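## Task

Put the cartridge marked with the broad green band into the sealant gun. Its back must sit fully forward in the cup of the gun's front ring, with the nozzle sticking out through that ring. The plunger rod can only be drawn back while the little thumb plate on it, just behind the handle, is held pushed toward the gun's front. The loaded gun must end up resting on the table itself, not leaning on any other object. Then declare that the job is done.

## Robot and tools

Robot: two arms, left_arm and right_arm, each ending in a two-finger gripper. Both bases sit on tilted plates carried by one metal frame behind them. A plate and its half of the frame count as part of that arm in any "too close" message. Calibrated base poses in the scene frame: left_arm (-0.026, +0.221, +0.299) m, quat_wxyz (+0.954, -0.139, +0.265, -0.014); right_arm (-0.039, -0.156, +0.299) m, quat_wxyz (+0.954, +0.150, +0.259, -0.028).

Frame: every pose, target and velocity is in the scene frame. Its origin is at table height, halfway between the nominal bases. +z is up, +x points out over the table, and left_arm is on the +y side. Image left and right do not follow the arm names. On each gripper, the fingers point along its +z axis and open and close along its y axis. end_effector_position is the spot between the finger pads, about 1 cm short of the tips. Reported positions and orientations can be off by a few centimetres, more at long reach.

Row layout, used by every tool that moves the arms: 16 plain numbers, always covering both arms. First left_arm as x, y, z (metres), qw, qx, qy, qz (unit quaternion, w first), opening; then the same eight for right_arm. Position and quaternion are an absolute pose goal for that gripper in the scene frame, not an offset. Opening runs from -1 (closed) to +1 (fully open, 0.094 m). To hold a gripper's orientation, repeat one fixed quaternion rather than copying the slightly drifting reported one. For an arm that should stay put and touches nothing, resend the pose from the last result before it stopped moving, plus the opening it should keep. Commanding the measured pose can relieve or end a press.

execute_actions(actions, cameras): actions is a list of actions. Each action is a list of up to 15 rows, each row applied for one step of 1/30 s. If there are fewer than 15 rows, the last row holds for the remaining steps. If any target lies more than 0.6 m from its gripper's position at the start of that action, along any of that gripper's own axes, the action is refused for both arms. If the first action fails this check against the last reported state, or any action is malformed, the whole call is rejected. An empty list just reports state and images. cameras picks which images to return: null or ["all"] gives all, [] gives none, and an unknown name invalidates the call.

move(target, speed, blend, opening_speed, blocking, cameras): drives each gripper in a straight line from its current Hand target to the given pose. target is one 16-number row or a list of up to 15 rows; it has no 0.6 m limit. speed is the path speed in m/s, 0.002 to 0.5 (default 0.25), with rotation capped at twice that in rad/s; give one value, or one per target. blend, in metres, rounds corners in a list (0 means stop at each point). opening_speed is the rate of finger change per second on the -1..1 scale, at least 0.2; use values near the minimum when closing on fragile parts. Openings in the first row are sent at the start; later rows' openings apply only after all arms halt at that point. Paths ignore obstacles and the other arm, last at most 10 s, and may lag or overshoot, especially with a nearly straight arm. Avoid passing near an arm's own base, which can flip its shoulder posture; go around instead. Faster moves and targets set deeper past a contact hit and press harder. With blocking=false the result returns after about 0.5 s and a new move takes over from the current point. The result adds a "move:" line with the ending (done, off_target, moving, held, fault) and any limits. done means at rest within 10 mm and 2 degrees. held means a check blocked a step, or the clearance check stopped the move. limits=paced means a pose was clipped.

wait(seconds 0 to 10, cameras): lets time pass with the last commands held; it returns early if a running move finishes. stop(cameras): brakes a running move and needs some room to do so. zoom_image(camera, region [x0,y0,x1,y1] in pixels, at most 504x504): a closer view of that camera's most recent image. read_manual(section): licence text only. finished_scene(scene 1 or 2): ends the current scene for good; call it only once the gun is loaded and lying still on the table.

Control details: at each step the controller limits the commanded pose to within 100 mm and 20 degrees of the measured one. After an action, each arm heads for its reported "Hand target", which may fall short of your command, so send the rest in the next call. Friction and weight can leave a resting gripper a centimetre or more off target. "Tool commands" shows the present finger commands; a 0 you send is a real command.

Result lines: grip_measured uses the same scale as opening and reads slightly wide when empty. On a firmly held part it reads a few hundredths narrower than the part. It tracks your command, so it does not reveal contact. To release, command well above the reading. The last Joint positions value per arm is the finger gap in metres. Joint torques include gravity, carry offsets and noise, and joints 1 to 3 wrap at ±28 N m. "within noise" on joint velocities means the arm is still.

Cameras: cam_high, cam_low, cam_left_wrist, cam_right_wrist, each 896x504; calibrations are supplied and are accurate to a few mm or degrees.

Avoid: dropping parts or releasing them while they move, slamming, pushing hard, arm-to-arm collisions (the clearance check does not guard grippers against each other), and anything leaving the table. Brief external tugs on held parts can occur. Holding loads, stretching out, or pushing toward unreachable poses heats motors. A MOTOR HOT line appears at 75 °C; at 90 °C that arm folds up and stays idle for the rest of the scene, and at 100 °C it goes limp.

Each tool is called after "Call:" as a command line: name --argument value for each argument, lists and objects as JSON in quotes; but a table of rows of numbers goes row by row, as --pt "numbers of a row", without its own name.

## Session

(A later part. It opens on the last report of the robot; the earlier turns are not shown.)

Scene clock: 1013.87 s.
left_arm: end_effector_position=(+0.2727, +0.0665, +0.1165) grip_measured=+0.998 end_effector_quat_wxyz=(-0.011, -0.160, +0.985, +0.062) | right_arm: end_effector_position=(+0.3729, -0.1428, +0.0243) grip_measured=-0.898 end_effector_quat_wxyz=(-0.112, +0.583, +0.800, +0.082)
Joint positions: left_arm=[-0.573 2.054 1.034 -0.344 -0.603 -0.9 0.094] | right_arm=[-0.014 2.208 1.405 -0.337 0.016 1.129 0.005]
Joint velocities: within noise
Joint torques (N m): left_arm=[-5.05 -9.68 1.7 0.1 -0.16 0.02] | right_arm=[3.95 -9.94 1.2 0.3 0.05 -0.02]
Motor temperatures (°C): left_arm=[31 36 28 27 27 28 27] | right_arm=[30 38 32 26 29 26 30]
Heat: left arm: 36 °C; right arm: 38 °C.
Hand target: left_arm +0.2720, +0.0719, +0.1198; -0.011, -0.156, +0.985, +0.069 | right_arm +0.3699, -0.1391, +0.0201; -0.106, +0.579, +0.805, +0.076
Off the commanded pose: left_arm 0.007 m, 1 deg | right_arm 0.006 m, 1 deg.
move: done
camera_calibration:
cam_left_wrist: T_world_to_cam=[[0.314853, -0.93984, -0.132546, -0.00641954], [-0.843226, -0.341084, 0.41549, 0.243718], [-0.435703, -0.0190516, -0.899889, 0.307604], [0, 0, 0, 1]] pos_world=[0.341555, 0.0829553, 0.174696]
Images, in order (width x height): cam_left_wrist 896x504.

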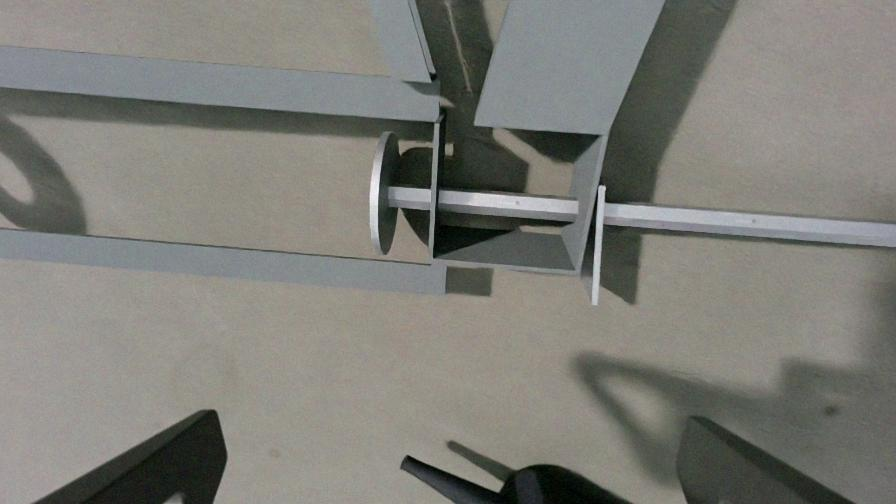

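Call:
move --target '[0.2730, 0.0700, 0.055, -0.0103, -0.1474, 0.9866, 0.069, 1, 0.3700, -0.1390, 0.020, -0.1059,0.5792,0.8046,0.0762, -0.97]' --speed 0.1 --cameras '["cam_left_wrist"]'

Scene clock: 1036.57 s.
left_arm: end_effector_position=(+0.2758, +0.0719, +0.0619) grip_measured=+0.998 end_effector_quat_wxyz=(-0.008, -0.152, +0.986, +0.068) | right_arm: end_effector_position=(+0.3729, -0.1428, +0.0243) grip_measured=-0.898 end_effector_quat_wxyz=(-0.112, +0.583, +0.800, +0.082)
Joint positions: left_arm=[-0.486 2.217 1.07 -0.162 -0.598 -0.784 0.094] | right_arm=[-0.014 2.208 1.405 -0.337 0.016 1.129 0.005]
Joint velocities: within noise
Joint torques (N m): left_arm=[-5.18 -6.61 2.21 0.5 -0.05 0.08] | right_arm=[4.01 -9.91 1.18 0.3 0.06 0]
Motor temperatures (°C): left_arm=[31 35 28 26 27 28 27] | right_arm=[30 41 32 26 28 26 31]
Heat: left arm: 35 °C; right arm: 41 °C.
Hand target: left_arm +0.2729, +0.0701, +0.0552; -0.010, -0.148, +0.987, +0.069 | right_arm +0.3699, -0.1391, +0.0201; -0.106, +0.579, +0.805, +0.076
Off the commanded pose: left_arm 0.008 m, 1 deg | right_arm 0.006 m, 1 deg.
move: done
camera_calibration:
cam_left_wrist: T_world_to_cam=[[0.300254, -0.942965, -0.143751, -0.00458231], [-0.850041, -0.332891, 0.408185, 0.272581], [-0.432757, -0.000365001, -0.90151, 0.257858], [0, 0, 0, 1]] pos_world=[0.34467, 0.0865129, 0.120539]
Images, in order (width x height): cam_left_wrist 896x504.

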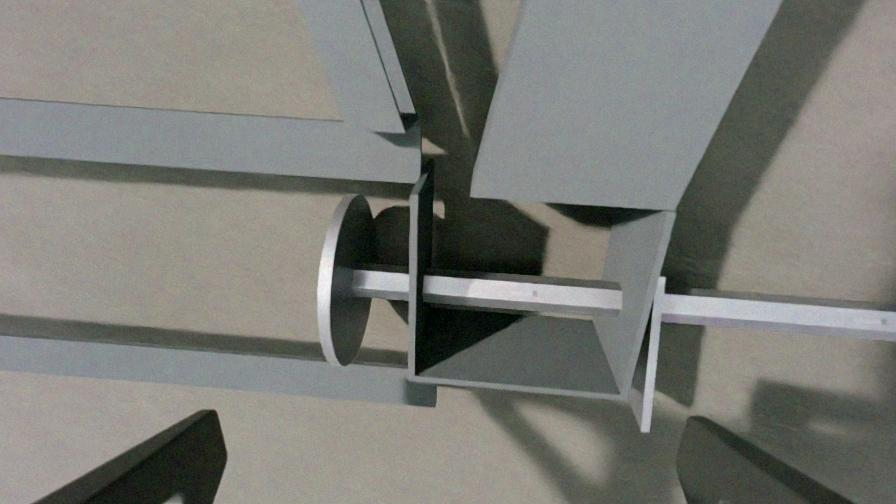

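Call:
move --target '[0.2735, 0.0675, 0.036, -0.0103, -0.1474, 0.9866, 0.069, 1, 0.3700, -0.1390, 0.020, -0.1059,0.5792,0.8046,0.0762, -0.97]' --speed 0.06 --cameras '["cam_left_wrist"]'

Scene clock: 1051.43 s.
left_arm: end_effector_position=(+0.2771, +0.0686, +0.0436) grip_measured=+0.998 end_effector_quat_wxyz=(-0.007, -0.152, +0.986, +0.067) | right_arm: end_effector_position=(+0.3729, -0.1428, +0.0243) grip_measured=-0.898 end_effector_quat_wxyz=(-0.112, +0.583, +0.800, +0.082)
Joint positions: left_arm=[-0.467 2.282 1.105 -0.117 -0.592 -0.76 0.094] | right_arm=[-0.014 2.208 1.405 -0.337 0.016 1.129 0.005]
Joint velocities: within noise
Joint torques (N m): left_arm=[-4.96 -6.64 2.07 0.49 -0.1 0.1] | right_arm=[3.92 -9.91 1.11 0.3 0.06 0]
Motor temperatures (°C): left_arm=[31 34 28 26 27 28 27] | right_arm=[30 42 32 26 28 26 31]
Heat: left arm: 34 °C; right arm: 42 °C.
Hand target: left_arm +0.2734, +0.0676, +0.0362; -0.010, -0.147, +0.987, +0.069 | right_arm +0.3699, -0.1391, +0.0201; -0.106, +0.579, +0.805, +0.076
Off the commanded pose: left_arm 0.008 m, 1 deg | right_arm 0.006 m, 1 deg.
move: done
camera_calibration:
cam_left_wrist: T_world_to_cam=[[0.299827, -0.943371, -0.141966, -0.0106567], [-0.850922, -0.331736, 0.407287, 0.280318], [-0.431318, -0.00131374, -0.902199, 0.24162], [0, 0, 0, 1]] pos_world=[0.345939, 0.0832558, 0.102306]
Images, in order (width x height): cam_left_wrist 896x504.

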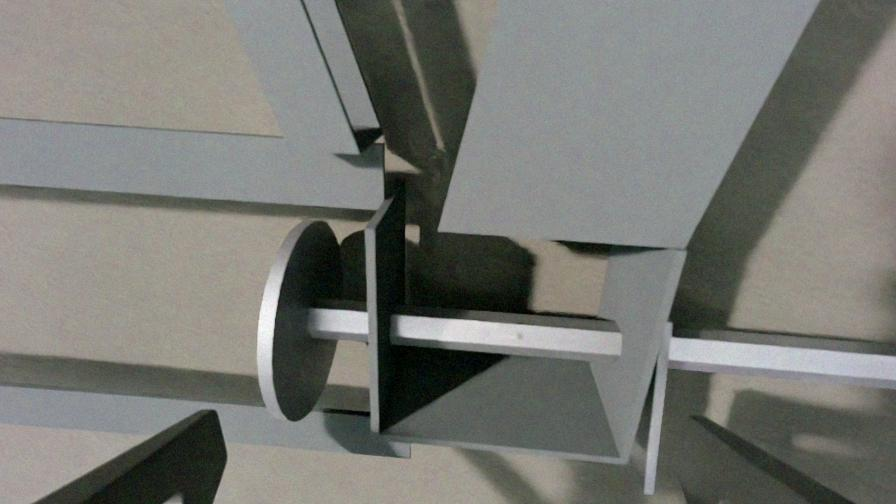

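Call:
move --pt "0.2735 0.0675 0.065 -0.0103 -0.1474 0.9866 0.069 0.45 0.3700 -0.1390 0.020 -0.1059 0.5792 0.8046 0.0762 -0.97" --pt "0.2772 0.055 0.05 -0.0103 -0.1474 0.9866 0.069 0.45 0.3700 -0.1390 0.020 -0.1059 0.5792 0.8046 0.0762 -0.97" --pt "0.2772 0.055 0.025 -0.0103 -0.1474 0.9866 0.069 0.45 0.3700 -0.1390 0.020 -0.1059 0.5792 0.8046 0.0762 -0.97" --speed 0.08 --cameras '["cam_left_wrist"]'

Scene clock: 1074.97 s.
left_arm: end_effector_position=(+0.2808, +0.0562, +0.0326) grip_measured=+0.448 end_effector_quat_wxyz=(-0.009, -0.152, +0.986, +0.067) | right_arm: end_effector_position=(+0.3731, -0.1401, +0.0245) grip_measured=-0.898 end_effector_quat_wxyz=(-0.111, +0.582, +0.801, +0.085)
Joint positions: left_arm=[-0.476 2.344 1.175 -0.132 -0.593 -0.772 0.068] | right_arm=[-0.009 2.208 1.4 -0.33 0.015 1.13 0.005]
Joint velocities: within noise
Joint torques (N m): left_arm=[-5.34 -6.84 2.14 0.46 -0.09 0.07] | right_arm=[3.64 -9.91 1.48 0.23 0.07 0]
Motor temperatures (°C): left_arm=[31 34 28 26 26 28 27] | right_arm=[30 42 32 26 28 26 31]
Heat: left arm: 34 °C; right arm: 42 °C.
Hand target: left_arm +0.2772, +0.0551, +0.0253; -0.010, -0.148, +0.987, +0.069 | right_arm +0.3699, -0.1390, +0.0201; -0.106, +0.579, +0.805, +0.076
Off the commanded pose: left_arm 0.008 m, 1 deg | right_arm 0.006 m, 1 deg.
move: done
camera_calibration:
cam_left_wrist: T_world_to_cam=[[0.300061, -0.943335, -0.141713, -0.0250726], [-0.849941, -0.331834, 0.409251, 0.283438], [-0.433086, -0.00235226, -0.90135, 0.233813], [0, 0, 0, 1]] pos_world=[0.34969, 0.0709526, 0.0911969]
Images, in order (width x height): cam_left_wrist 896x504.

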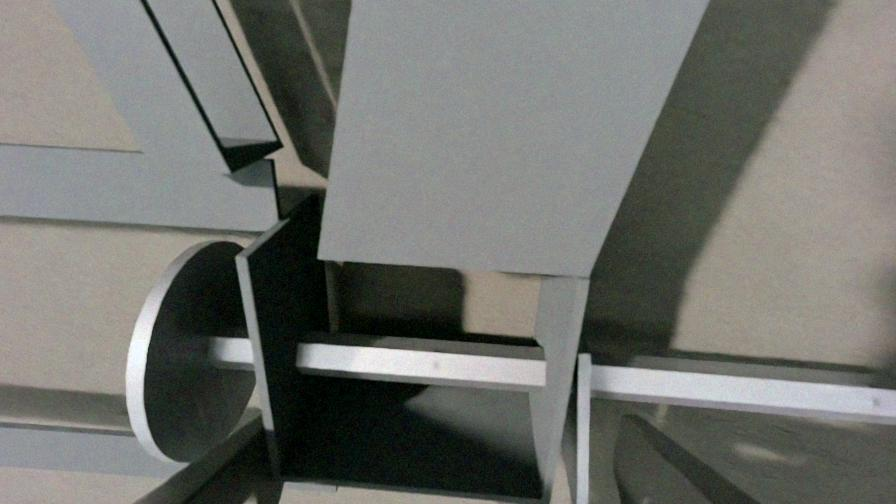

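Call:
move --pt "0.2763 0.058 0.025 -0.0103 -0.1474 0.9866 0.069 0.45 0.3700 -0.1390 0.020 -0.1059 0.5792 0.8046 0.0762 -0.97" --pt "0.2763 0.058 0.0215 -0.0103 -0.1474 0.9866 0.069 0.25 0.3700 -0.1390 0.020 -0.1059 0.5792 0.8046 0.0762 -0.97" --pt "0.2763 0.058 0.0215 -0.0103 -0.1474 0.9866 0.069 0.04 0.3700 -0.1390 0.020 -0.1059 0.5792 0.8046 0.0762 -0.97" --speed 0.05 --opening_speed 0.4 --cameras '["cam_left_wrist"]'

Scene clock: 1085.93 s.
left_arm: end_effector_position=(+0.2813, +0.0612, +0.0311) grip_measured=+0.159 end_effector_quat_wxyz=(-0.010, -0.147, +0.987, +0.072) | right_arm: end_effector_position=(+0.3736, -0.1401, +0.0244) grip_measured=-0.898 end_effector_quat_wxyz=(-0.110, +0.582, +0.801, +0.085)
Joint positions: left_arm=[-0.466 2.344 1.175 -0.135 -0.598 -0.753 0.054] | right_arm=[-0.009 2.208 1.4 -0.328 0.015 1.13 0.005]
Joint velocities: within noise
Joint torques (N m): left_arm=[-5.45 -6.48 1.44 0.7 -0.03 0.02] | right_arm=[3.58 -9.87 1.54 0.21 0.06 0]
Motor temperatures (°C): left_arm=[31 34 28 26 26 28 27] | right_arm=[30 42 32 26 28 26 31]
Heat: left arm: 34 °C; right arm: 42 °C.
Hand target: left_arm +0.2763, +0.0581, +0.0220; -0.010, -0.148, +0.987, +0.069 | right_arm +0.3700, -0.1390, +0.0201; -0.106, +0.579, +0.805, +0.076
Off the commanded pose: left_arm 0.011 m, 0 deg | right_arm 0.006 m, 1 deg.
move: off_target (left_arm); target 2's new opening was sent with left_arm's hand 0.012 m and 1 deg from that target; target 3's new opening was sent with left_arm's hand 0.011 m and 0 deg from that target
camera_calibration:
cam_left_wrist: T_world_to_cam=[[0.288409, -0.945354, -0.152072, -0.0170823], [-0.851693, -0.325855, 0.410411, 0.286293], [-0.437537, 0.011153, -0.899131, 0.233055], [0, 0, 0, 1]] pos_world=[0.350731, 0.074542, 0.0894521]
Images, in order (width x height): cam_left_wrist 896x504.

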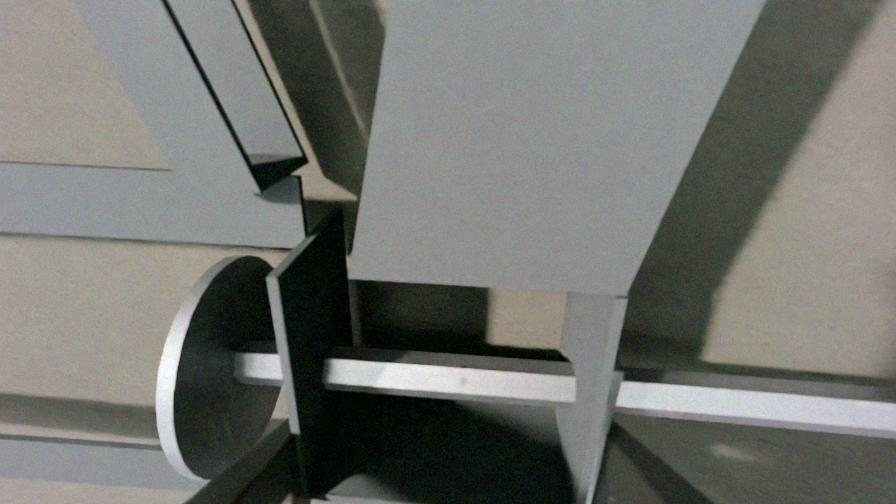

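Call:
move --target '[0.2763, 0.058, 0.0215, -0.0103, -0.1474, 0.9866, 0.069, 0.04, 0.3810, -0.1760, 0.020, -0.118,0.576,0.803,0.088, -0.97]' --speed 0.05 --cameras '["cam_left_wrist"]'

Scene clock: 1091.40 s.
left_arm: end_effector_position=(+0.2823, +0.0552, +0.0316) grip_measured=+0.158 end_effector_quat_wxyz=(-0.009, -0.145, +0.987, +0.061) | right_arm: end_effector_position=(+0.3751, -0.1502, +0.0301) grip_measured=-0.898 end_effector_quat_wxyz=(-0.145, +0.572, +0.799, +0.116)
Joint positions: left_arm=[-0.473 2.344 1.175 -0.122 -0.584 -0.748 0.054] | right_arm=[-0.064 2.208 1.454 -0.418 -0.094 1.063 0.005]
Joint velocities: within noise
Joint torques (N m): left_arm=[-4.79 -6.54 1.47 0.57 -0.17 -0.04] | right_arm=[0.34 -9.95 4.94 0.07 0.42 -0.17]
Motor temperatures (°C): left_arm=[31 34 28 26 26 28 27] | right_arm=[30 42 32 26 28 26 31]
Heat: left arm: 34 °C; right arm: 42 °C.
Hand target: left_arm +0.2762, +0.0581, +0.0220; -0.010, -0.147, +0.987, +0.069 | right_arm +0.3803, -0.1760, +0.0213; -0.119, +0.577, +0.803, +0.088
Off the commanded pose: left_arm 0.012 m, 1 deg | right_arm 0.028 m, 4 deg.
move: off_target (left_arm, right_arm)
camera_calibration:
cam_left_wrist: T_world_to_cam=[[0.286092, -0.949209, -0.130971, -0.0227584], [-0.854935, -0.314589, 0.412457, 0.285196], [-0.432709, -0.0060291, -0.901513, 0.233706], [0, 0, 0, 1]] pos_world=[0.351462, 0.069526, 0.0900771]
Images, in order (width x height): cam_left_wrist 896x504.

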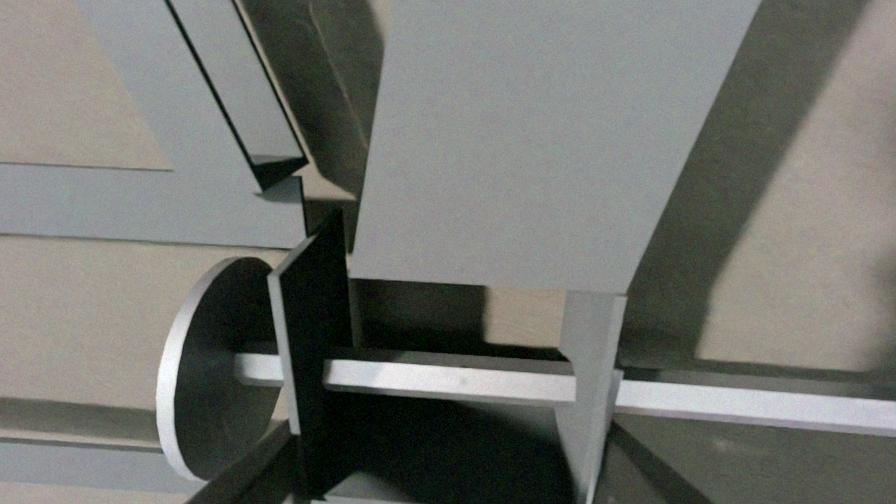

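Call:
move --pt "0.2763 0.0560 0.0215 -0.0103 -0.1474 0.9866 0.069 0.04 0.3745 -0.1560 0.020 -0.1059 0.5792 0.8046 0.0762 -0.97" --pt "0.2763 0.056 0.0215 -0.0103 -0.1474 0.9866 0.069 0.45 0.3745 -0.1560 0.020 -0.1059 0.5792 0.8046 0.0762 -0.97" --pt "0.2763 0.056 0.07 -0.0103 -0.1474 0.9866 0.069 1 0.3745 -0.1560 0.020 -0.1059 0.5792 0.8046 0.0762 -0.97" --speed 0.08 --cameras '["cam_left_wrist"]'

Scene clock: 1110.27 s.
left_arm: end_effector_position=(+0.2754, +0.0569, +0.0619) grip_measured=+0.998 end_effector_quat_wxyz=(-0.015, -0.149, +0.986, +0.068) | right_arm: end_effector_position=(+0.3770, -0.1516, +0.0249) grip_measured=-0.898 end_effector_quat_wxyz=(-0.117, +0.579, +0.802, +0.093)
Joint positions: left_arm=[-0.516 2.252 1.127 -0.216 -0.597 -0.818 0.094] | right_arm=[-0.041 2.208 1.429 -0.361 -0.017 1.094 0.005]
Joint velocities: within noise
Joint torques (N m): left_arm=[-6.95 -10.82 1.02 0.11 -0.18 -0.13] | right_arm=[3.04 -10.26 1.63 0.21 0.25 0.04]
Motor temperatures (°C): left_arm=[31 34 28 26 26 28 28] | right_arm=[30 42 33 26 28 26 31]
Heat: left arm: 34 °C; right arm: 42 °C.
Hand target: left_arm +0.2762, +0.0561, +0.0697; -0.010, -0.147, +0.987, +0.069 | right_arm +0.3745, -0.1561, +0.0202; -0.106, +0.579, +0.805, +0.076
Off the commanded pose: left_arm 0.008 m, 1 deg | right_arm 0.007 m, 2 deg.
move: done; target 2's new opening was sent with left_arm's hand 0.012 m and 1 deg from that target
camera_calibration:
cam_left_wrist: T_world_to_cam=[[0.292307, -0.945215, -0.145348, -0.0161506], [-0.84662, -0.32645, 0.420315, 0.265195], [-0.444737, 0.000193214, -0.895661, 0.260624], [0, 0, 0, 1]] pos_world=[0.34515, 0.0712568, 0.119617]
Images, in order (width x height): cam_left_wrist 896x504.

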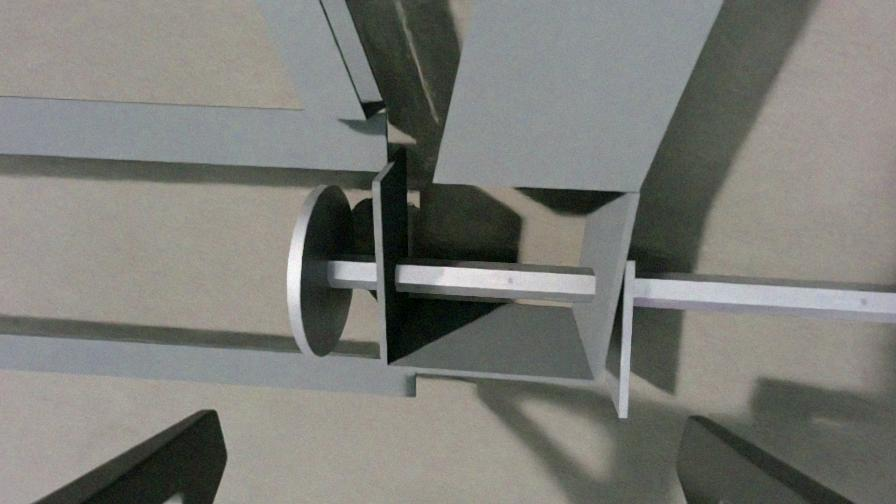

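Call:
move --pt "0.2735 0.0613 0.055 -0.0103 -0.1474 0.9866 0.069 1 0.3745 -0.1560 0.020 -0.1059 0.5792 0.8046 0.0762 -0.97" --pt "0.2732 0.0613 0.034 -0.0103 -0.1474 0.9866 0.069 1 0.3745 -0.1560 0.020 -0.1059 0.5792 0.8046 0.0762 -0.97" --speed 0.08 --cameras '["cam_left_wrist"]'

Scene clock: 1128.03 s.
left_arm: end_effector_position=(+0.2779, +0.0622, +0.0424) grip_measured=+0.998 end_effector_quat_wxyz=(-0.007, -0.153, +0.986, +0.066) | right_arm: end_effector_position=(+0.3777, -0.1522, +0.0247) grip_measured=-0.898 end_effector_quat_wxyz=(-0.115, +0.579, +0.802, +0.092)
Joint positions: left_arm=[-0.479 2.299 1.127 -0.127 -0.594 -0.774 0.094] | right_arm=[-0.041 2.208 1.429 -0.358 -0.014 1.094 0.005]
Joint velocities: within noise
Joint torques (N m): left_arm=[-5.2 -6.46 2.02 0.48 -0.07 0.08] | right_arm=[3.02 -10.28 1.59 0.18 0.21 0]
Motor temperatures (°C): left_arm=[31 36 28 26 26 28 27] | right_arm=[30 43 32 26 28 26 31]
Heat: left arm: 36 °C; right arm: 43 °C.
Hand target: left_arm +0.2731, +0.0615, +0.0343; -0.010, -0.147, +0.987, +0.069 | right_arm +0.3745, -0.1561, +0.0202; -0.106, +0.579, +0.805, +0.076
Off the commanded pose: left_arm 0.010 m, 1 deg | right_arm 0.007 m, 2 deg.
move: done
camera_calibration:
cam_left_wrist: T_world_to_cam=[[0.301513, -0.943245, -0.139208, -0.0177435], [-0.851071, -0.332072, 0.406702, 0.279425], [-0.429847, -0.00415005, -0.902892, 0.240672], [0, 0, 0, 1]] pos_world=[0.346612, 0.0770517, 0.101188]
Images, in order (width x height): cam_left_wrist 896x504.

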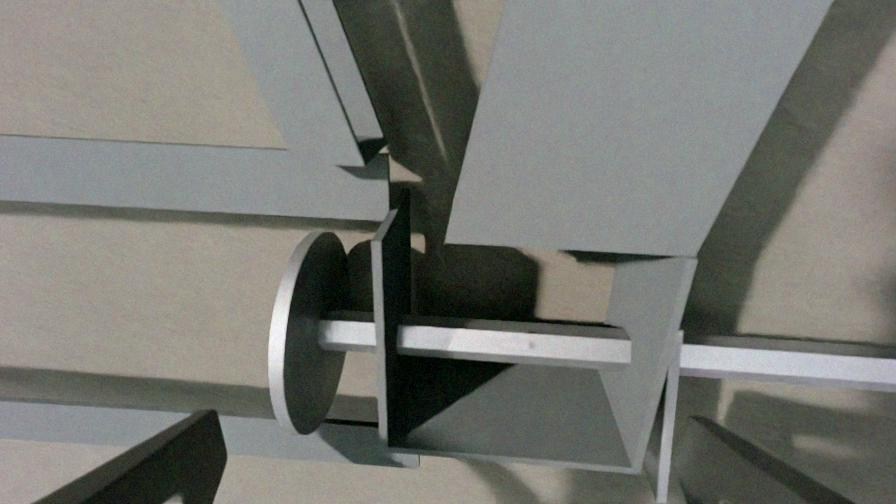

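Call:
move --pt "0.2745 0.0570 0.036 -0.0103 -0.1474 0.9866 0.069 1 0.3745 -0.1560 0.020 -0.1059 0.5792 0.8046 0.0762 -0.97" --pt "0.2745 0.0570 0.026 -0.0103 -0.1474 0.9866 0.069 1 0.3745 -0.1560 0.020 -0.1059 0.5792 0.8046 0.0762 -0.97" --speed 0.06 --cameras '["cam_left_wrist"]'

Scene clock: 1136.40 s.
left_arm: end_effector_position=(+0.2770, +0.0575, +0.0339) grip_measured=+0.998 end_effector_quat_wxyz=(-0.009, -0.151, +0.986, +0.067) | right_arm: end_effector_position=(+0.3777, -0.1522, +0.0247) grip_measured=-0.898 end_effector_quat_wxyz=(-0.115, +0.579, +0.802, +0.092)
Joint positions: left_arm=[-0.479 2.337 1.155 -0.122 -0.594 -0.771 0.094] | right_arm=[-0.041 2.208 1.429 -0.358 -0.014 1.094 0.005]
Joint velocities: within noise
Joint torques (N m): left_arm=[-5.05 -6.75 2.22 0.49 -0.09 0.07] | right_arm=[3.14 -10.36 1.74 0.18 0.2 0.02]
Motor temperatures (°C): left_arm=[31 35 28 26 26 28 27] | right_arm=[30 43 32 26 28 26 31]
Heat: left arm: 35 °C; right arm: 43 °C.
Hand target: left_arm +0.2744, +0.0571, +0.0262; -0.010, -0.147, +0.987, +0.069 | right_arm +0.3745, -0.1561, +0.0202; -0.106, +0.579, +0.805, +0.076
Off the commanded pose: left_arm 0.008 m, 0 deg | right_arm 0.007 m, 2 deg.
move: done
camera_calibration:
cam_left_wrist: T_world_to_cam=[[0.29678, -0.944391, -0.141587, -0.0215788], [-0.850826, -0.328822, 0.409843, 0.280227], [-0.433609, -0.001167, -0.901101, 0.233463], [0, 0, 0, 1]] pos_world=[0.34606, 0.0720384, 0.0924691]
Images, in order (width x height): cam_left_wrist 896x504.

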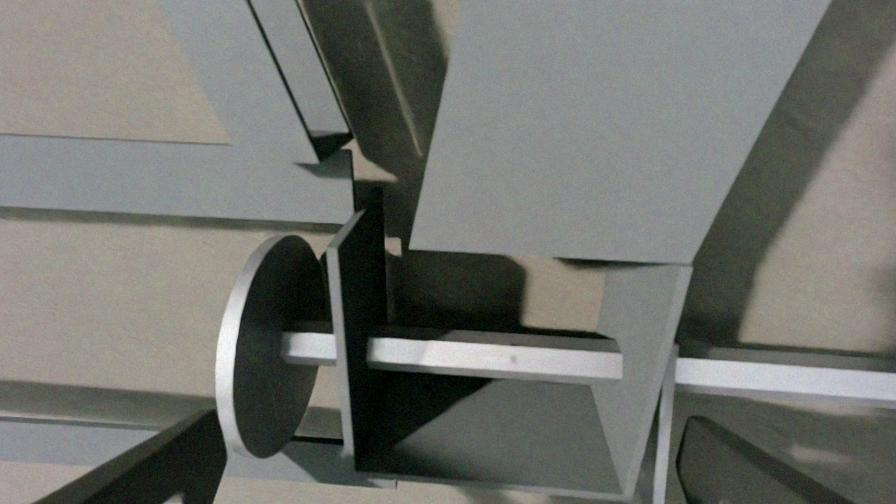

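Call:
move --target '[0.2745, 0.0570, 0.026, -0.0103, -0.1474, 0.9866, 0.069, 0.75, 0.3745, -0.1560, 0.020, -0.1059,0.5792,0.8046,0.0762, -0.97]' --speed 0.06 --opening_speed 0.3 --cameras '["cam_left_wrist"]'

Scene clock: 1145.60 s.
left_arm: end_effector_position=(+0.2777, +0.0569, +0.0338) grip_measured=+0.752 end_effector_quat_wxyz=(-0.008, -0.151, +0.986, +0.065) | right_arm: end_effector_position=(+0.3777, -0.1522, +0.0247) grip_measured=-0.898 end_effector_quat_wxyz=(-0.115, +0.579, +0.802, +0.092)
Joint positions: left_arm=[-0.479 2.337 1.155 -0.118 -0.592 -0.771 0.082] | right_arm=[-0.041 2.208 1.429 -0.358 -0.014 1.094 0.005]
Joint velocities: within noise
Joint torques (N m): left_arm=[-5.22 -6.78 2.29 0.46 -0.1 0.08] | right_arm=[3.17 -10.35 1.8 0.21 0.2 0.03]
Motor temperatures (°C): left_arm=[31 35 28 26 26 28 27] | right_arm=[30 43 32 26 28 26 31]
Heat: left arm: 35 °C; right arm: 43 °C.
Hand target: left_arm +0.2744, +0.0571, +0.0262; -0.010, -0.147, +0.987, +0.069 | right_arm +0.3745, -0.1561, +0.0202; -0.106, +0.579, +0.805, +0.076
Off the commanded pose: left_arm 0.008 m, 1 deg | right_arm 0.007 m, 2 deg.
move: done
camera_calibration:
cam_left_wrist: T_world_to_cam=[[0.29822, -0.944423, -0.138314, -0.0228631], [-0.851379, -0.328707, 0.408785, 0.280777], [-0.43153, -0.0041501, -0.902089, 0.233264], [0, 0, 0, 1]] pos_world=[0.346527, 0.0716691, 0.0924854]
Images, in order (width x height): cam_left_wrist 896x504.

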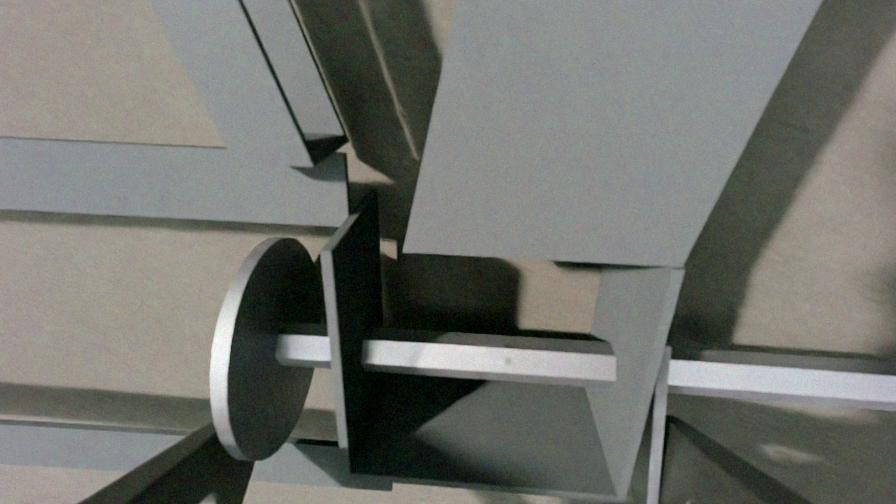

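Call:
move --target '[0.2745, 0.0570, 0.026, -0.0103, -0.1474, 0.9866, 0.069, 0.45, 0.3765, -0.1600, 0.022, -0.1059,0.5792,0.8046,0.0762, -0.97]' --speed 0.06 --opening_speed 0.2 --cameras '["cam_left_wrist"]'

Scene clock: 1151.93 s.
left_arm: end_effector_position=(+0.2775, +0.0584, +0.0337) grip_measured=+0.458 end_effector_quat_wxyz=(-0.008, -0.152, +0.986, +0.068) | right_arm: end_effector_position=(+0.3774, -0.1539, +0.0243) grip_measured=-0.898 end_effector_quat_wxyz=(-0.113, +0.579, +0.802, +0.088)
Joint positions: left_arm=[-0.477 2.337 1.155 -0.121 -0.596 -0.772 0.068] | right_arm=[-0.041 2.208 1.429 -0.358 -0.005 1.094 0.005]
Joint velocities: within noise
Joint torques (N m): left_arm=[-5.22 -6.78 2.19 0.48 -0.06 0.08] | right_arm=[2.5 -10.73 2.41 0.06 0.08 -0.06]
Motor temperatures (°C): left_arm=[31 35 28 26 26 28 27] | right_arm=[30 43 32 26 28 26 31]
Heat: left arm: 35 °C; right arm: 43 °C.
Hand target: left_arm +0.2743, +0.0572, +0.0262; -0.010, -0.147, +0.987, +0.069 | right_arm +0.3765, -0.1600, +0.0221; -0.106, +0.579, +0.805, +0.076
Off the commanded pose: left_arm 0.008 m, 1 deg | right_arm 0.007 m, 2 deg.
move: done
camera_calibration:
cam_left_wrist: T_world_to_cam=[[0.298645, -0.943496, -0.14362, -0.0214154], [-0.850766, -0.331384, 0.407898, 0.281172], [-0.432444, 0.000370193, -0.901661, 0.233059], [0, 0, 0, 1]] pos_world=[0.346392, 0.0728843, 0.0923753]
Images, in order (width x height): cam_left_wrist 896x504.

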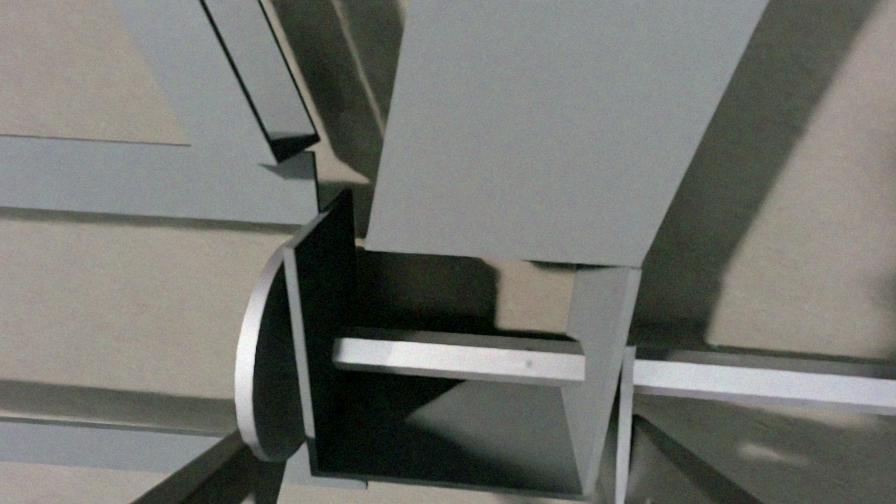

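Call:
move --target '[0.2745, 0.0570, 0.026, -0.0103, -0.1474, 0.9866, 0.069, 0.25, 0.3780, -0.1650, 0.022, -0.1059,0.5792,0.8046,0.0762, -0.97]' --speed 0.06 --opening_speed 0.2 --cameras '["cam_left_wrist"]'

Scene clock: 1156.67 s.
left_arm: end_effector_position=(+0.2768, +0.0616, +0.0339) grip_measured=+0.256 end_effector_quat_wxyz=(-0.008, -0.151, +0.986, +0.075) | right_arm: end_effector_position=(+0.3779, -0.1557, +0.0243) grip_measured=-0.898 end_effector_quat_wxyz=(-0.113, +0.579, +0.802, +0.088)
Joint positions: left_arm=[-0.476 2.337 1.155 -0.13 -0.608 -0.774 0.059] | right_arm=[-0.046 2.208 1.433 -0.362 -0.008 1.09 0.005]
Joint velocities: within noise
Joint torques (N m): left_arm=[-5.38 -6.74 2.18 0.56 0 0.11] | right_arm=[1.99 -10.66 3.06 -0.01 0.09 -0.11]
Motor temperatures (°C): left_arm=[31 35 28 26 26 28 27] | right_arm=[30 43 32 26 28 26 31]
Heat: left arm: 35 °C; right arm: 43 °C.
Hand target: left_arm +0.2743, +0.0572, +0.0263; -0.010, -0.147, +0.987, +0.069 | right_arm +0.3779, -0.1650, +0.0221; -0.106, +0.579, +0.805, +0.076
Off the commanded pose: left_arm 0.009 m, 1 deg | right_arm 0.010 m, 2 deg.
move: done
camera_calibration:
cam_left_wrist: T_world_to_cam=[[0.296562, -0.941833, -0.158117, -0.0171359], [-0.850637, -0.335766, 0.40457, 0.281893], [-0.434128, 0.0145201, -0.900734, 0.232533], [0, 0, 0, 1]] pos_world=[0.345819, 0.0751345, 0.0926953]
Images, in order (width x height): cam_left_wrist 896x504.

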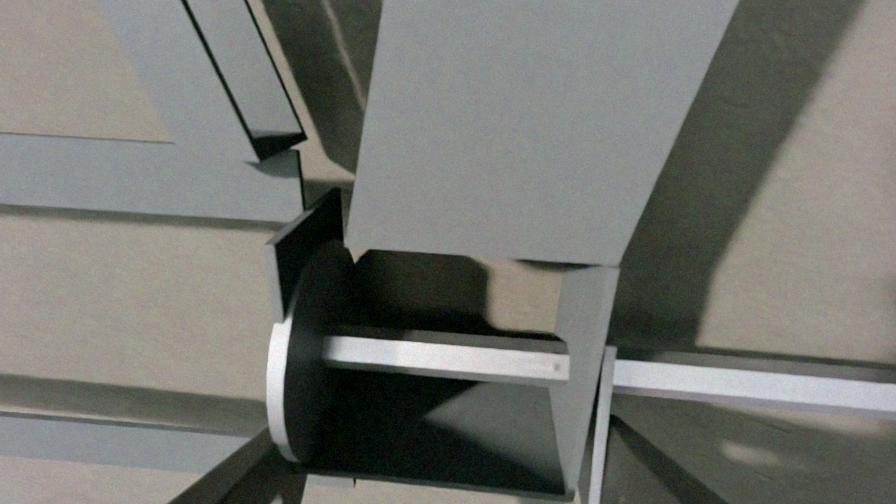

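Call:
move --pt "0.2745 0.0570 0.026 -0.0103 -0.1474 0.9866 0.069 0.65 0.3780 -0.1620 0.022 -0.1059 0.5792 0.8046 0.0762 -0.97" --pt "0.2745 0.0570 0.09 -0.0103 -0.1474 0.9866 0.069 0.65 0.3780 -0.1620 0.022 -0.1059 0.5792 0.8046 0.0762 -0.3" --pt "0.25 0.12 0.22 0 -0.1564 0.9877 0 0.5 0.3770 -0.1580 0.12 -0.1059 0.5792 0.8046 0.0762 0.2" --speed 0.15 --cameras '["cam_left_wrist","cam_right_wrist"]'

Call:
zoom_image --camera "cam_left_wrist" --region '[420, 60, 640, 240]'

Scene clock: 1172.67 s.
left_arm: end_effector_position=(+0.2565, +0.1199, +0.2171) grip_measured=+0.502 end_effector_quat_wxyz=(+0.005, -0.161, +0.987, +0.000) | right_arm: end_effector_position=(+0.3771, -0.1595, +0.1104) grip_measured=+0.198 end_effector_quat_wxyz=(-0.110, +0.581, +0.803, +0.077)
Joint positions: left_arm=[-0.597 1.496 0.764 -0.522 -0.537 -0.861 0.071] | right_arm=[0.011 1.941 1.333 -0.535 0.038 1.146 0.056]
Joint velocities: within noise
Joint torques (N m): left_arm=[-4.36 -6.86 2.95 0.34 -0.02 -0.12] | right_arm=[3.75 -12.72 2.03 -0.08 -0.03 0.07]
Motor temperatures (°C): left_arm=[31 35 28 26 26 28 27] | right_arm=[30 44 32 26 28 26 31]
Heat: left arm: 35 °C; right arm: 44 °C.
Hand target: left_arm +0.2501, +0.1201, +0.2198; +0.000, -0.156, +0.988, +0.000 | right_arm +0.3769, -0.1580, +0.1196; -0.106, +0.579, +0.805, +0.076
Off the commanded pose: left_arm 0.007 m, 1 deg | right_arm 0.010 m, 1 deg.
move: done
camera_calibration:
cam_left_wrist: T_world_to_cam=[[0.31867, -0.947851, -0.0052901, 0.0345686], [-0.864455, -0.292912, 0.408559, 0.207601], [-0.388802, -0.125622, -0.912717, 0.395642], [0, 0, 0, 1]] pos_world=[0.322272, 0.143276, 0.276475]
cam_right_wrist: T_world_to_cam=[[-0.951791, -0.306633, 0.00834386, 0.308978], [-0.227006, 0.722401, 0.65315, 0.166653], [-0.206305, 0.619768, -0.757183, 0.347443], [0, 0, 0, 1]] pos_world=[0.403593, -0.240981, 0.151651]
Images, in order (width x height): cam_left_wrist 896x504, cam_right_wrist 896x504.

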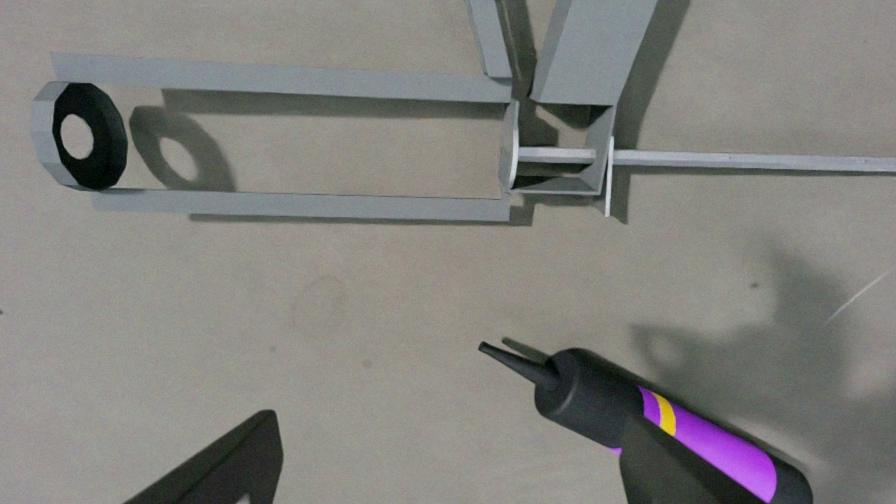

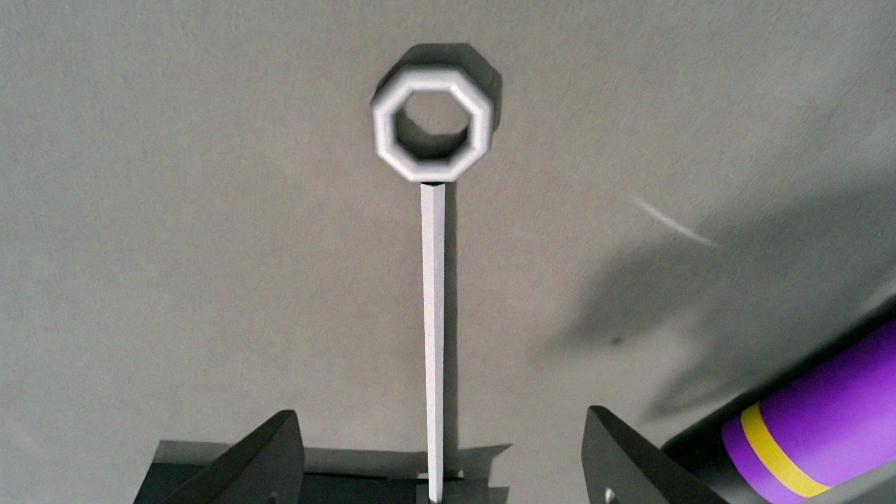

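Scaled by 2.291.

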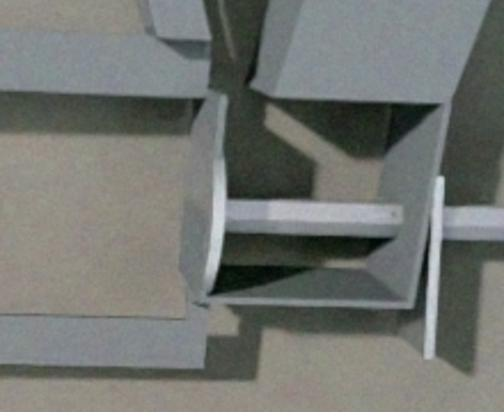

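Call:
move --pt "0.1724 0.3237 0.25 0.244 0.061 0.967 -0.035 1 0.33 -0.3 0.20 0 0.4305 0.9026 0 1" --pt "0.1724 0.3237 0.25 0.244 0.061 0.967 -0.035 1 0.284 -0.424 0.11 0 0.4305 0.9026 0 1" --speed 0.25 --blend 0.05 --cameras '["cam_left_wrist","cam_right_wrist"]'

Scene clock: 1248.87 s.
left_arm: end_effector_position=(+0.1677, +0.3212, +0.2449) grip_measured=+0.998 end_effector_quat_wxyz=(+0.236, +0.054, +0.969, -0.037) | right_arm: end_effector_position=(+0.2791, -0.4221, +0.1144) grip_measured=+0.998 end_effector_quat_wxyz=(-0.004, +0.434, +0.901, -0.003)
Joint positions: left_arm=[1.171 0.505 0.185 -0.544 0.816 1.04 0.094] | right_arm=[-0.667 1.767 1.165 -0.375 -0.088 0.202 0.094]
Joint velocities: within noise
Joint torques (N m): left_arm=[-0.01 0.2 7.12 0.84 0.33 0.08] | right_arm=[-0.88 -8.54 4.94 0.36 -0.08 -0.04]
Motor temperatures (°C): left_arm=[31 34 28 26 26 28 27] | right_arm=[30 48 32 26 28 26 29]
Heat: left arm: 34 °C; right arm: 48 °C.
Hand target: left_arm +0.1725, +0.3237, +0.2497; +0.244, +0.061, +0.967, -0.035 | right_arm +0.2838, -0.4239, +0.1101; +0.000, +0.431, +0.903, +0.000
Off the commanded pose: left_arm 0.007 m, 1 deg | right_arm 0.007 m, 1 deg.
move: done; limits=paced
camera_calibration:
cam_left_wrist: T_world_to_cam=[[-0.118853, -0.992114, 0.0397983, 0.330391], [-0.991876, 0.116803, -0.0503888, 0.180612], [0.0453428, -0.0454638, -0.997936, 0.33413], [0, 0, 0, 1]] pos_world=[0.203262, 0.32188, 0.329392]
cam_right_wrist: T_world_to_cam=[[-0.786788, -0.617086, 0.0129867, -0.0424854], [-0.551938, 0.71283, 0.432709, 0.443434], [-0.276276, 0.333283, -0.90144, 0.408118], [0, 0, 0, 1]] pos_world=[0.324074, -0.478329, 0.176568]
Images, in order (width x height): cam_left_wrist 896x504, cam_right_wrist 896x504.

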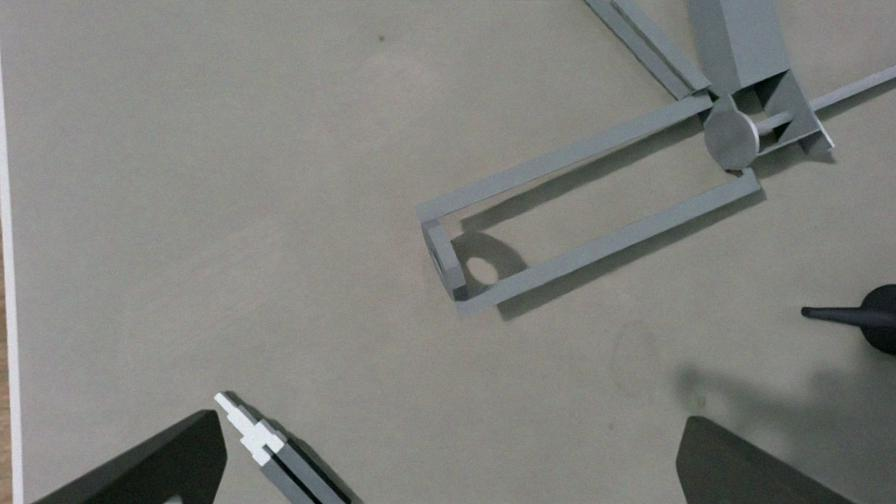

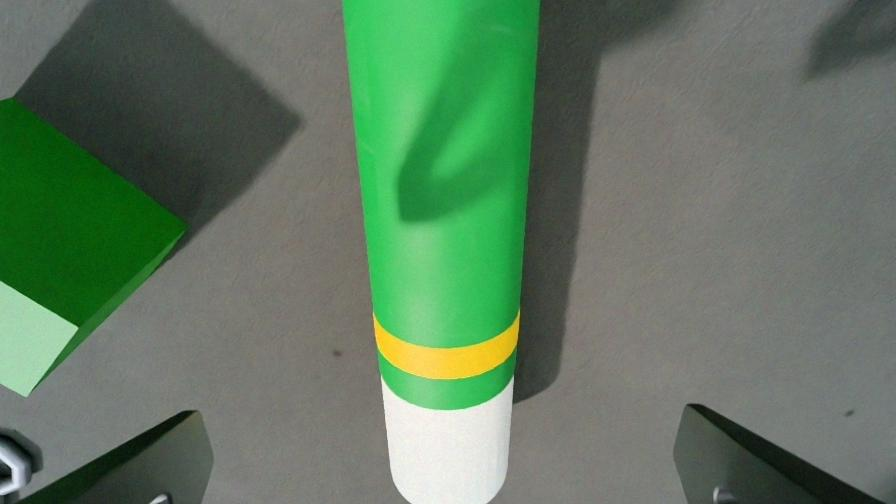

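Call:
move --pt "0.1724 0.3237 0.25 0.244 0.061 0.967 -0.035 1 0.284 -0.426 0.07 0 0.4305 0.9026 0 0.5" --pt "0.1724 0.3237 0.25 0.244 0.061 0.967 -0.035 1 0.284 -0.426 0.023 0 0.4305 0.9026 0 0.5" --pt "0.1724 0.3237 0.25 0.244 0.061 0.967 -0.035 1 0.284 -0.426 0.023 0 0.4305 0.9026 0 0" --speed 0.12 --opening_speed 0.7 --cameras '["cam_right_wrist"]'

Scene clock: 1262.57 s.
left_arm: end_effector_position=(+0.1678, +0.3212, +0.2450) grip_measured=+0.998 end_effector_quat_wxyz=(+0.237, +0.055, +0.969, -0.037) | right_arm: end_effector_position=(+0.2816, -0.4262, +0.0288) grip_measured=+0.026 end_effector_quat_wxyz=(-0.001, +0.430, +0.903, +0.000)
Joint positions: left_arm=[1.172 0.505 0.185 -0.544 0.817 1.041 0.094] | right_arm=[-0.654 2.058 1.267 -0.18 -0.089 0.206 0.048]
Joint velocities: within noise
Joint torques (N m): left_arm=[0.08 0.12 7.09 0.84 0.36 0.06] | right_arm=[-0.66 -9.06 3.64 0.39 0.01 0.05]
Motor temperatures (°C): left_arm=[30 33 29 27 26 28 27] | right_arm=[30 44 32 26 28 26 29]
Heat: left arm: 33 °C; right arm: 44 °C.
Hand target: left_arm +0.1724, +0.3237, +0.2497; +0.244, +0.061, +0.967, -0.035 | right_arm +0.2840, -0.4260, +0.0232; +0.000, +0.431, +0.903, +0.000
Off the commanded pose: left_arm 0.007 m, 1 deg | right_arm 0.006 m, 0 deg.
move: done
camera_calibration:
cam_right_wrist: T_world_to_cam=[[-0.781884, -0.623411, 0.00396866, -0.0457267], [-0.561347, 0.706784, 0.430519, 0.484918], [-0.271195, 0.334388, -0.902573, 0.332115], [0, 0, 0, 1]] pos_world=[0.326522, -0.482294, 0.0911729]
Images, in order (width x height): cam_right_wrist 896x504.

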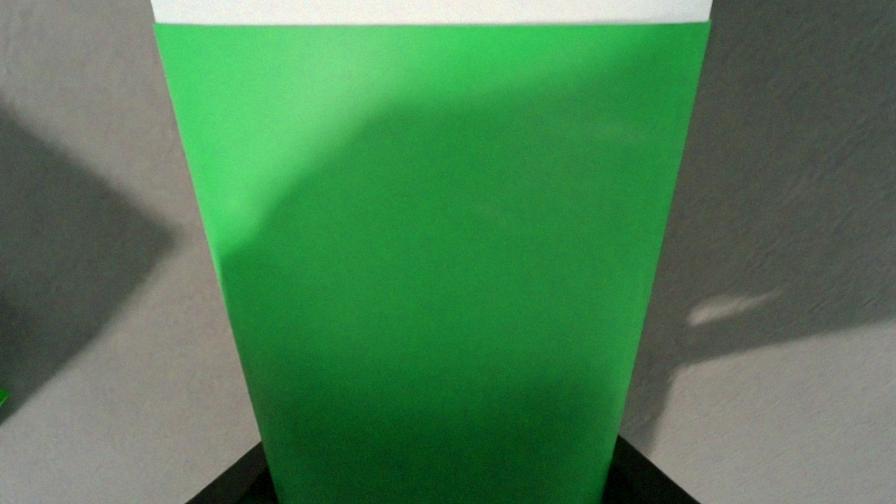

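Call:
move --pt "0.1724 0.3237 0.25 0.244 0.061 0.967 -0.035 1 0.284 -0.426 0.023 0 0.4305 0.9026 0 -0.1" --pt "0.1724 0.3237 0.25 0.244 0.061 0.967 -0.035 1 0.284 -0.426 0.12 0 0.4305 0.9026 0 -0.1" --pt "0.1724 0.3237 0.25 0.244 0.061 0.967 -0.035 1 0.26 -0.36 0.12 0 0.8434 0.5373 0 -0.1" --speed 0.15 --cameras '["cam_right_wrist","cam_high","cam_left_wrist"]'

Scene clock: 1281.13 s.
left_arm: end_effector_position=(+0.1678, +0.3211, +0.2450) grip_measured=+0.998 end_effector_quat_wxyz=(+0.237, +0.055, +0.969, -0.037) | right_arm: end_effector_position=(+0.2522, -0.3532, +0.1055) grip_measured=+0.024 end_effector_quat_wxyz=(-0.022, +0.843, +0.538, +0.000)
Joint positions: left_arm=[1.172 0.505 0.185 -0.544 0.818 1.041 0.094] | right_arm=[-0.56 1.683 0.903 -0.226 -0.054 1.397 0.048]
Joint velocities: within noise
Joint torques (N m): left_arm=[0.05 0.21 7.12 0.88 0.32 0.1] | right_arm=[-0.02 -12.94 1.92 0.14 0.19 0.05]
Motor temperatures (°C): left_arm=[30 33 29 27 27 28 27] | right_arm=[30 44 32 26 28 26 30]
Heat: left arm: 33 °C; right arm: 44 °C.
Hand target: left_arm +0.1724, +0.3237, +0.2498; +0.244, +0.061, +0.967, -0.035 | right_arm +0.2600, -0.3600, +0.1194; +0.000, +0.844, +0.537, +0.000
Off the commanded pose: left_arm 0.007 m, 1 deg | right_arm 0.018 m, 3 deg.
move: off_target (right_arm)
camera_calibration:
cam_left_wrist: T_world_to_cam=[[-0.120228, -0.991956, 0.0396005, 0.330548], [-0.991654, 0.118129, -0.0516599, 0.180628], [0.0465664, -0.045481, -0.997879, 0.33402], [0, 0, 0, 1]] pos_world=[0.203308, 0.321743, 0.329553]
cam_right_wrist: T_world_to_cam=[[-0.903017, 0.427666, 0.0407618, 0.374369], [0.398818, 0.799253, 0.449598, 0.17226], [0.159699, 0.422251, -0.8923, 0.290237], [0, 0, 0, 1]] pos_world=[0.223011, -0.420337, 0.166271]
Images, in order (width x height): cam_high 896x504, cam_left_wrist 896x504, cam_right_wrist 896x504.

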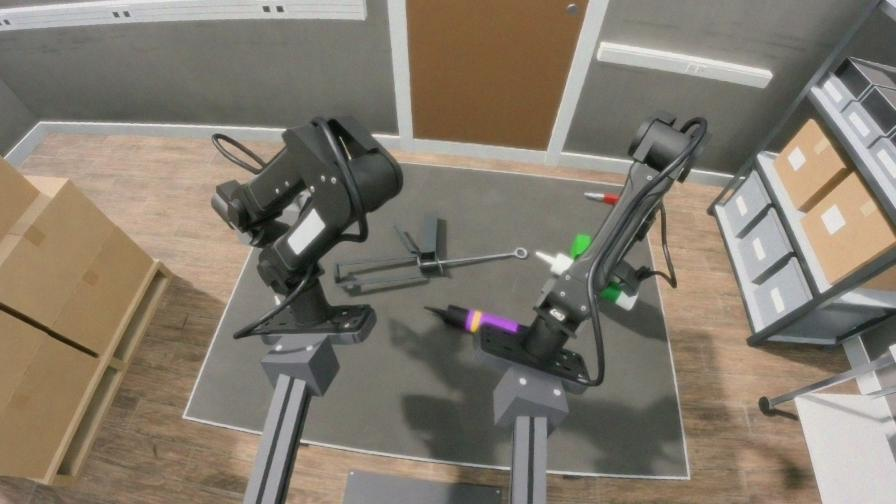

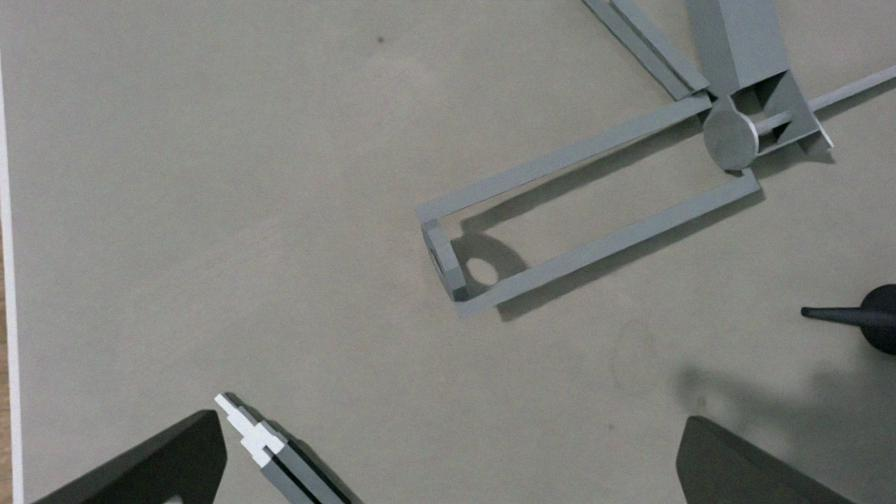

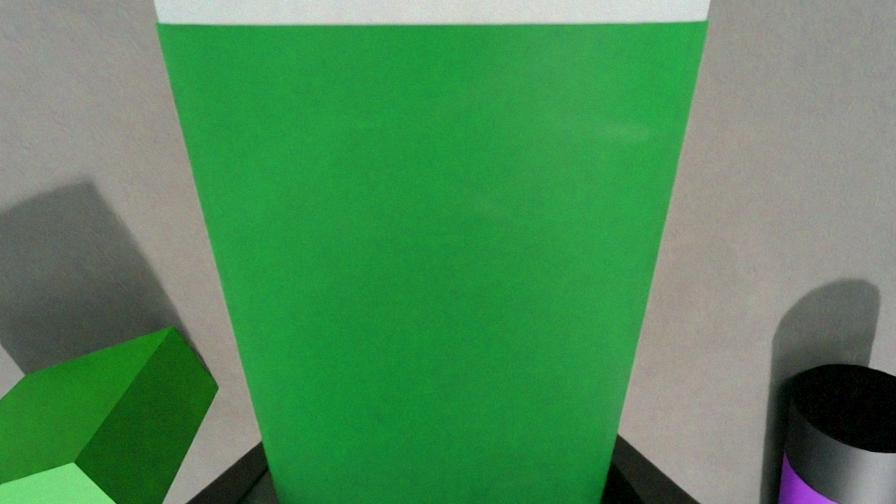

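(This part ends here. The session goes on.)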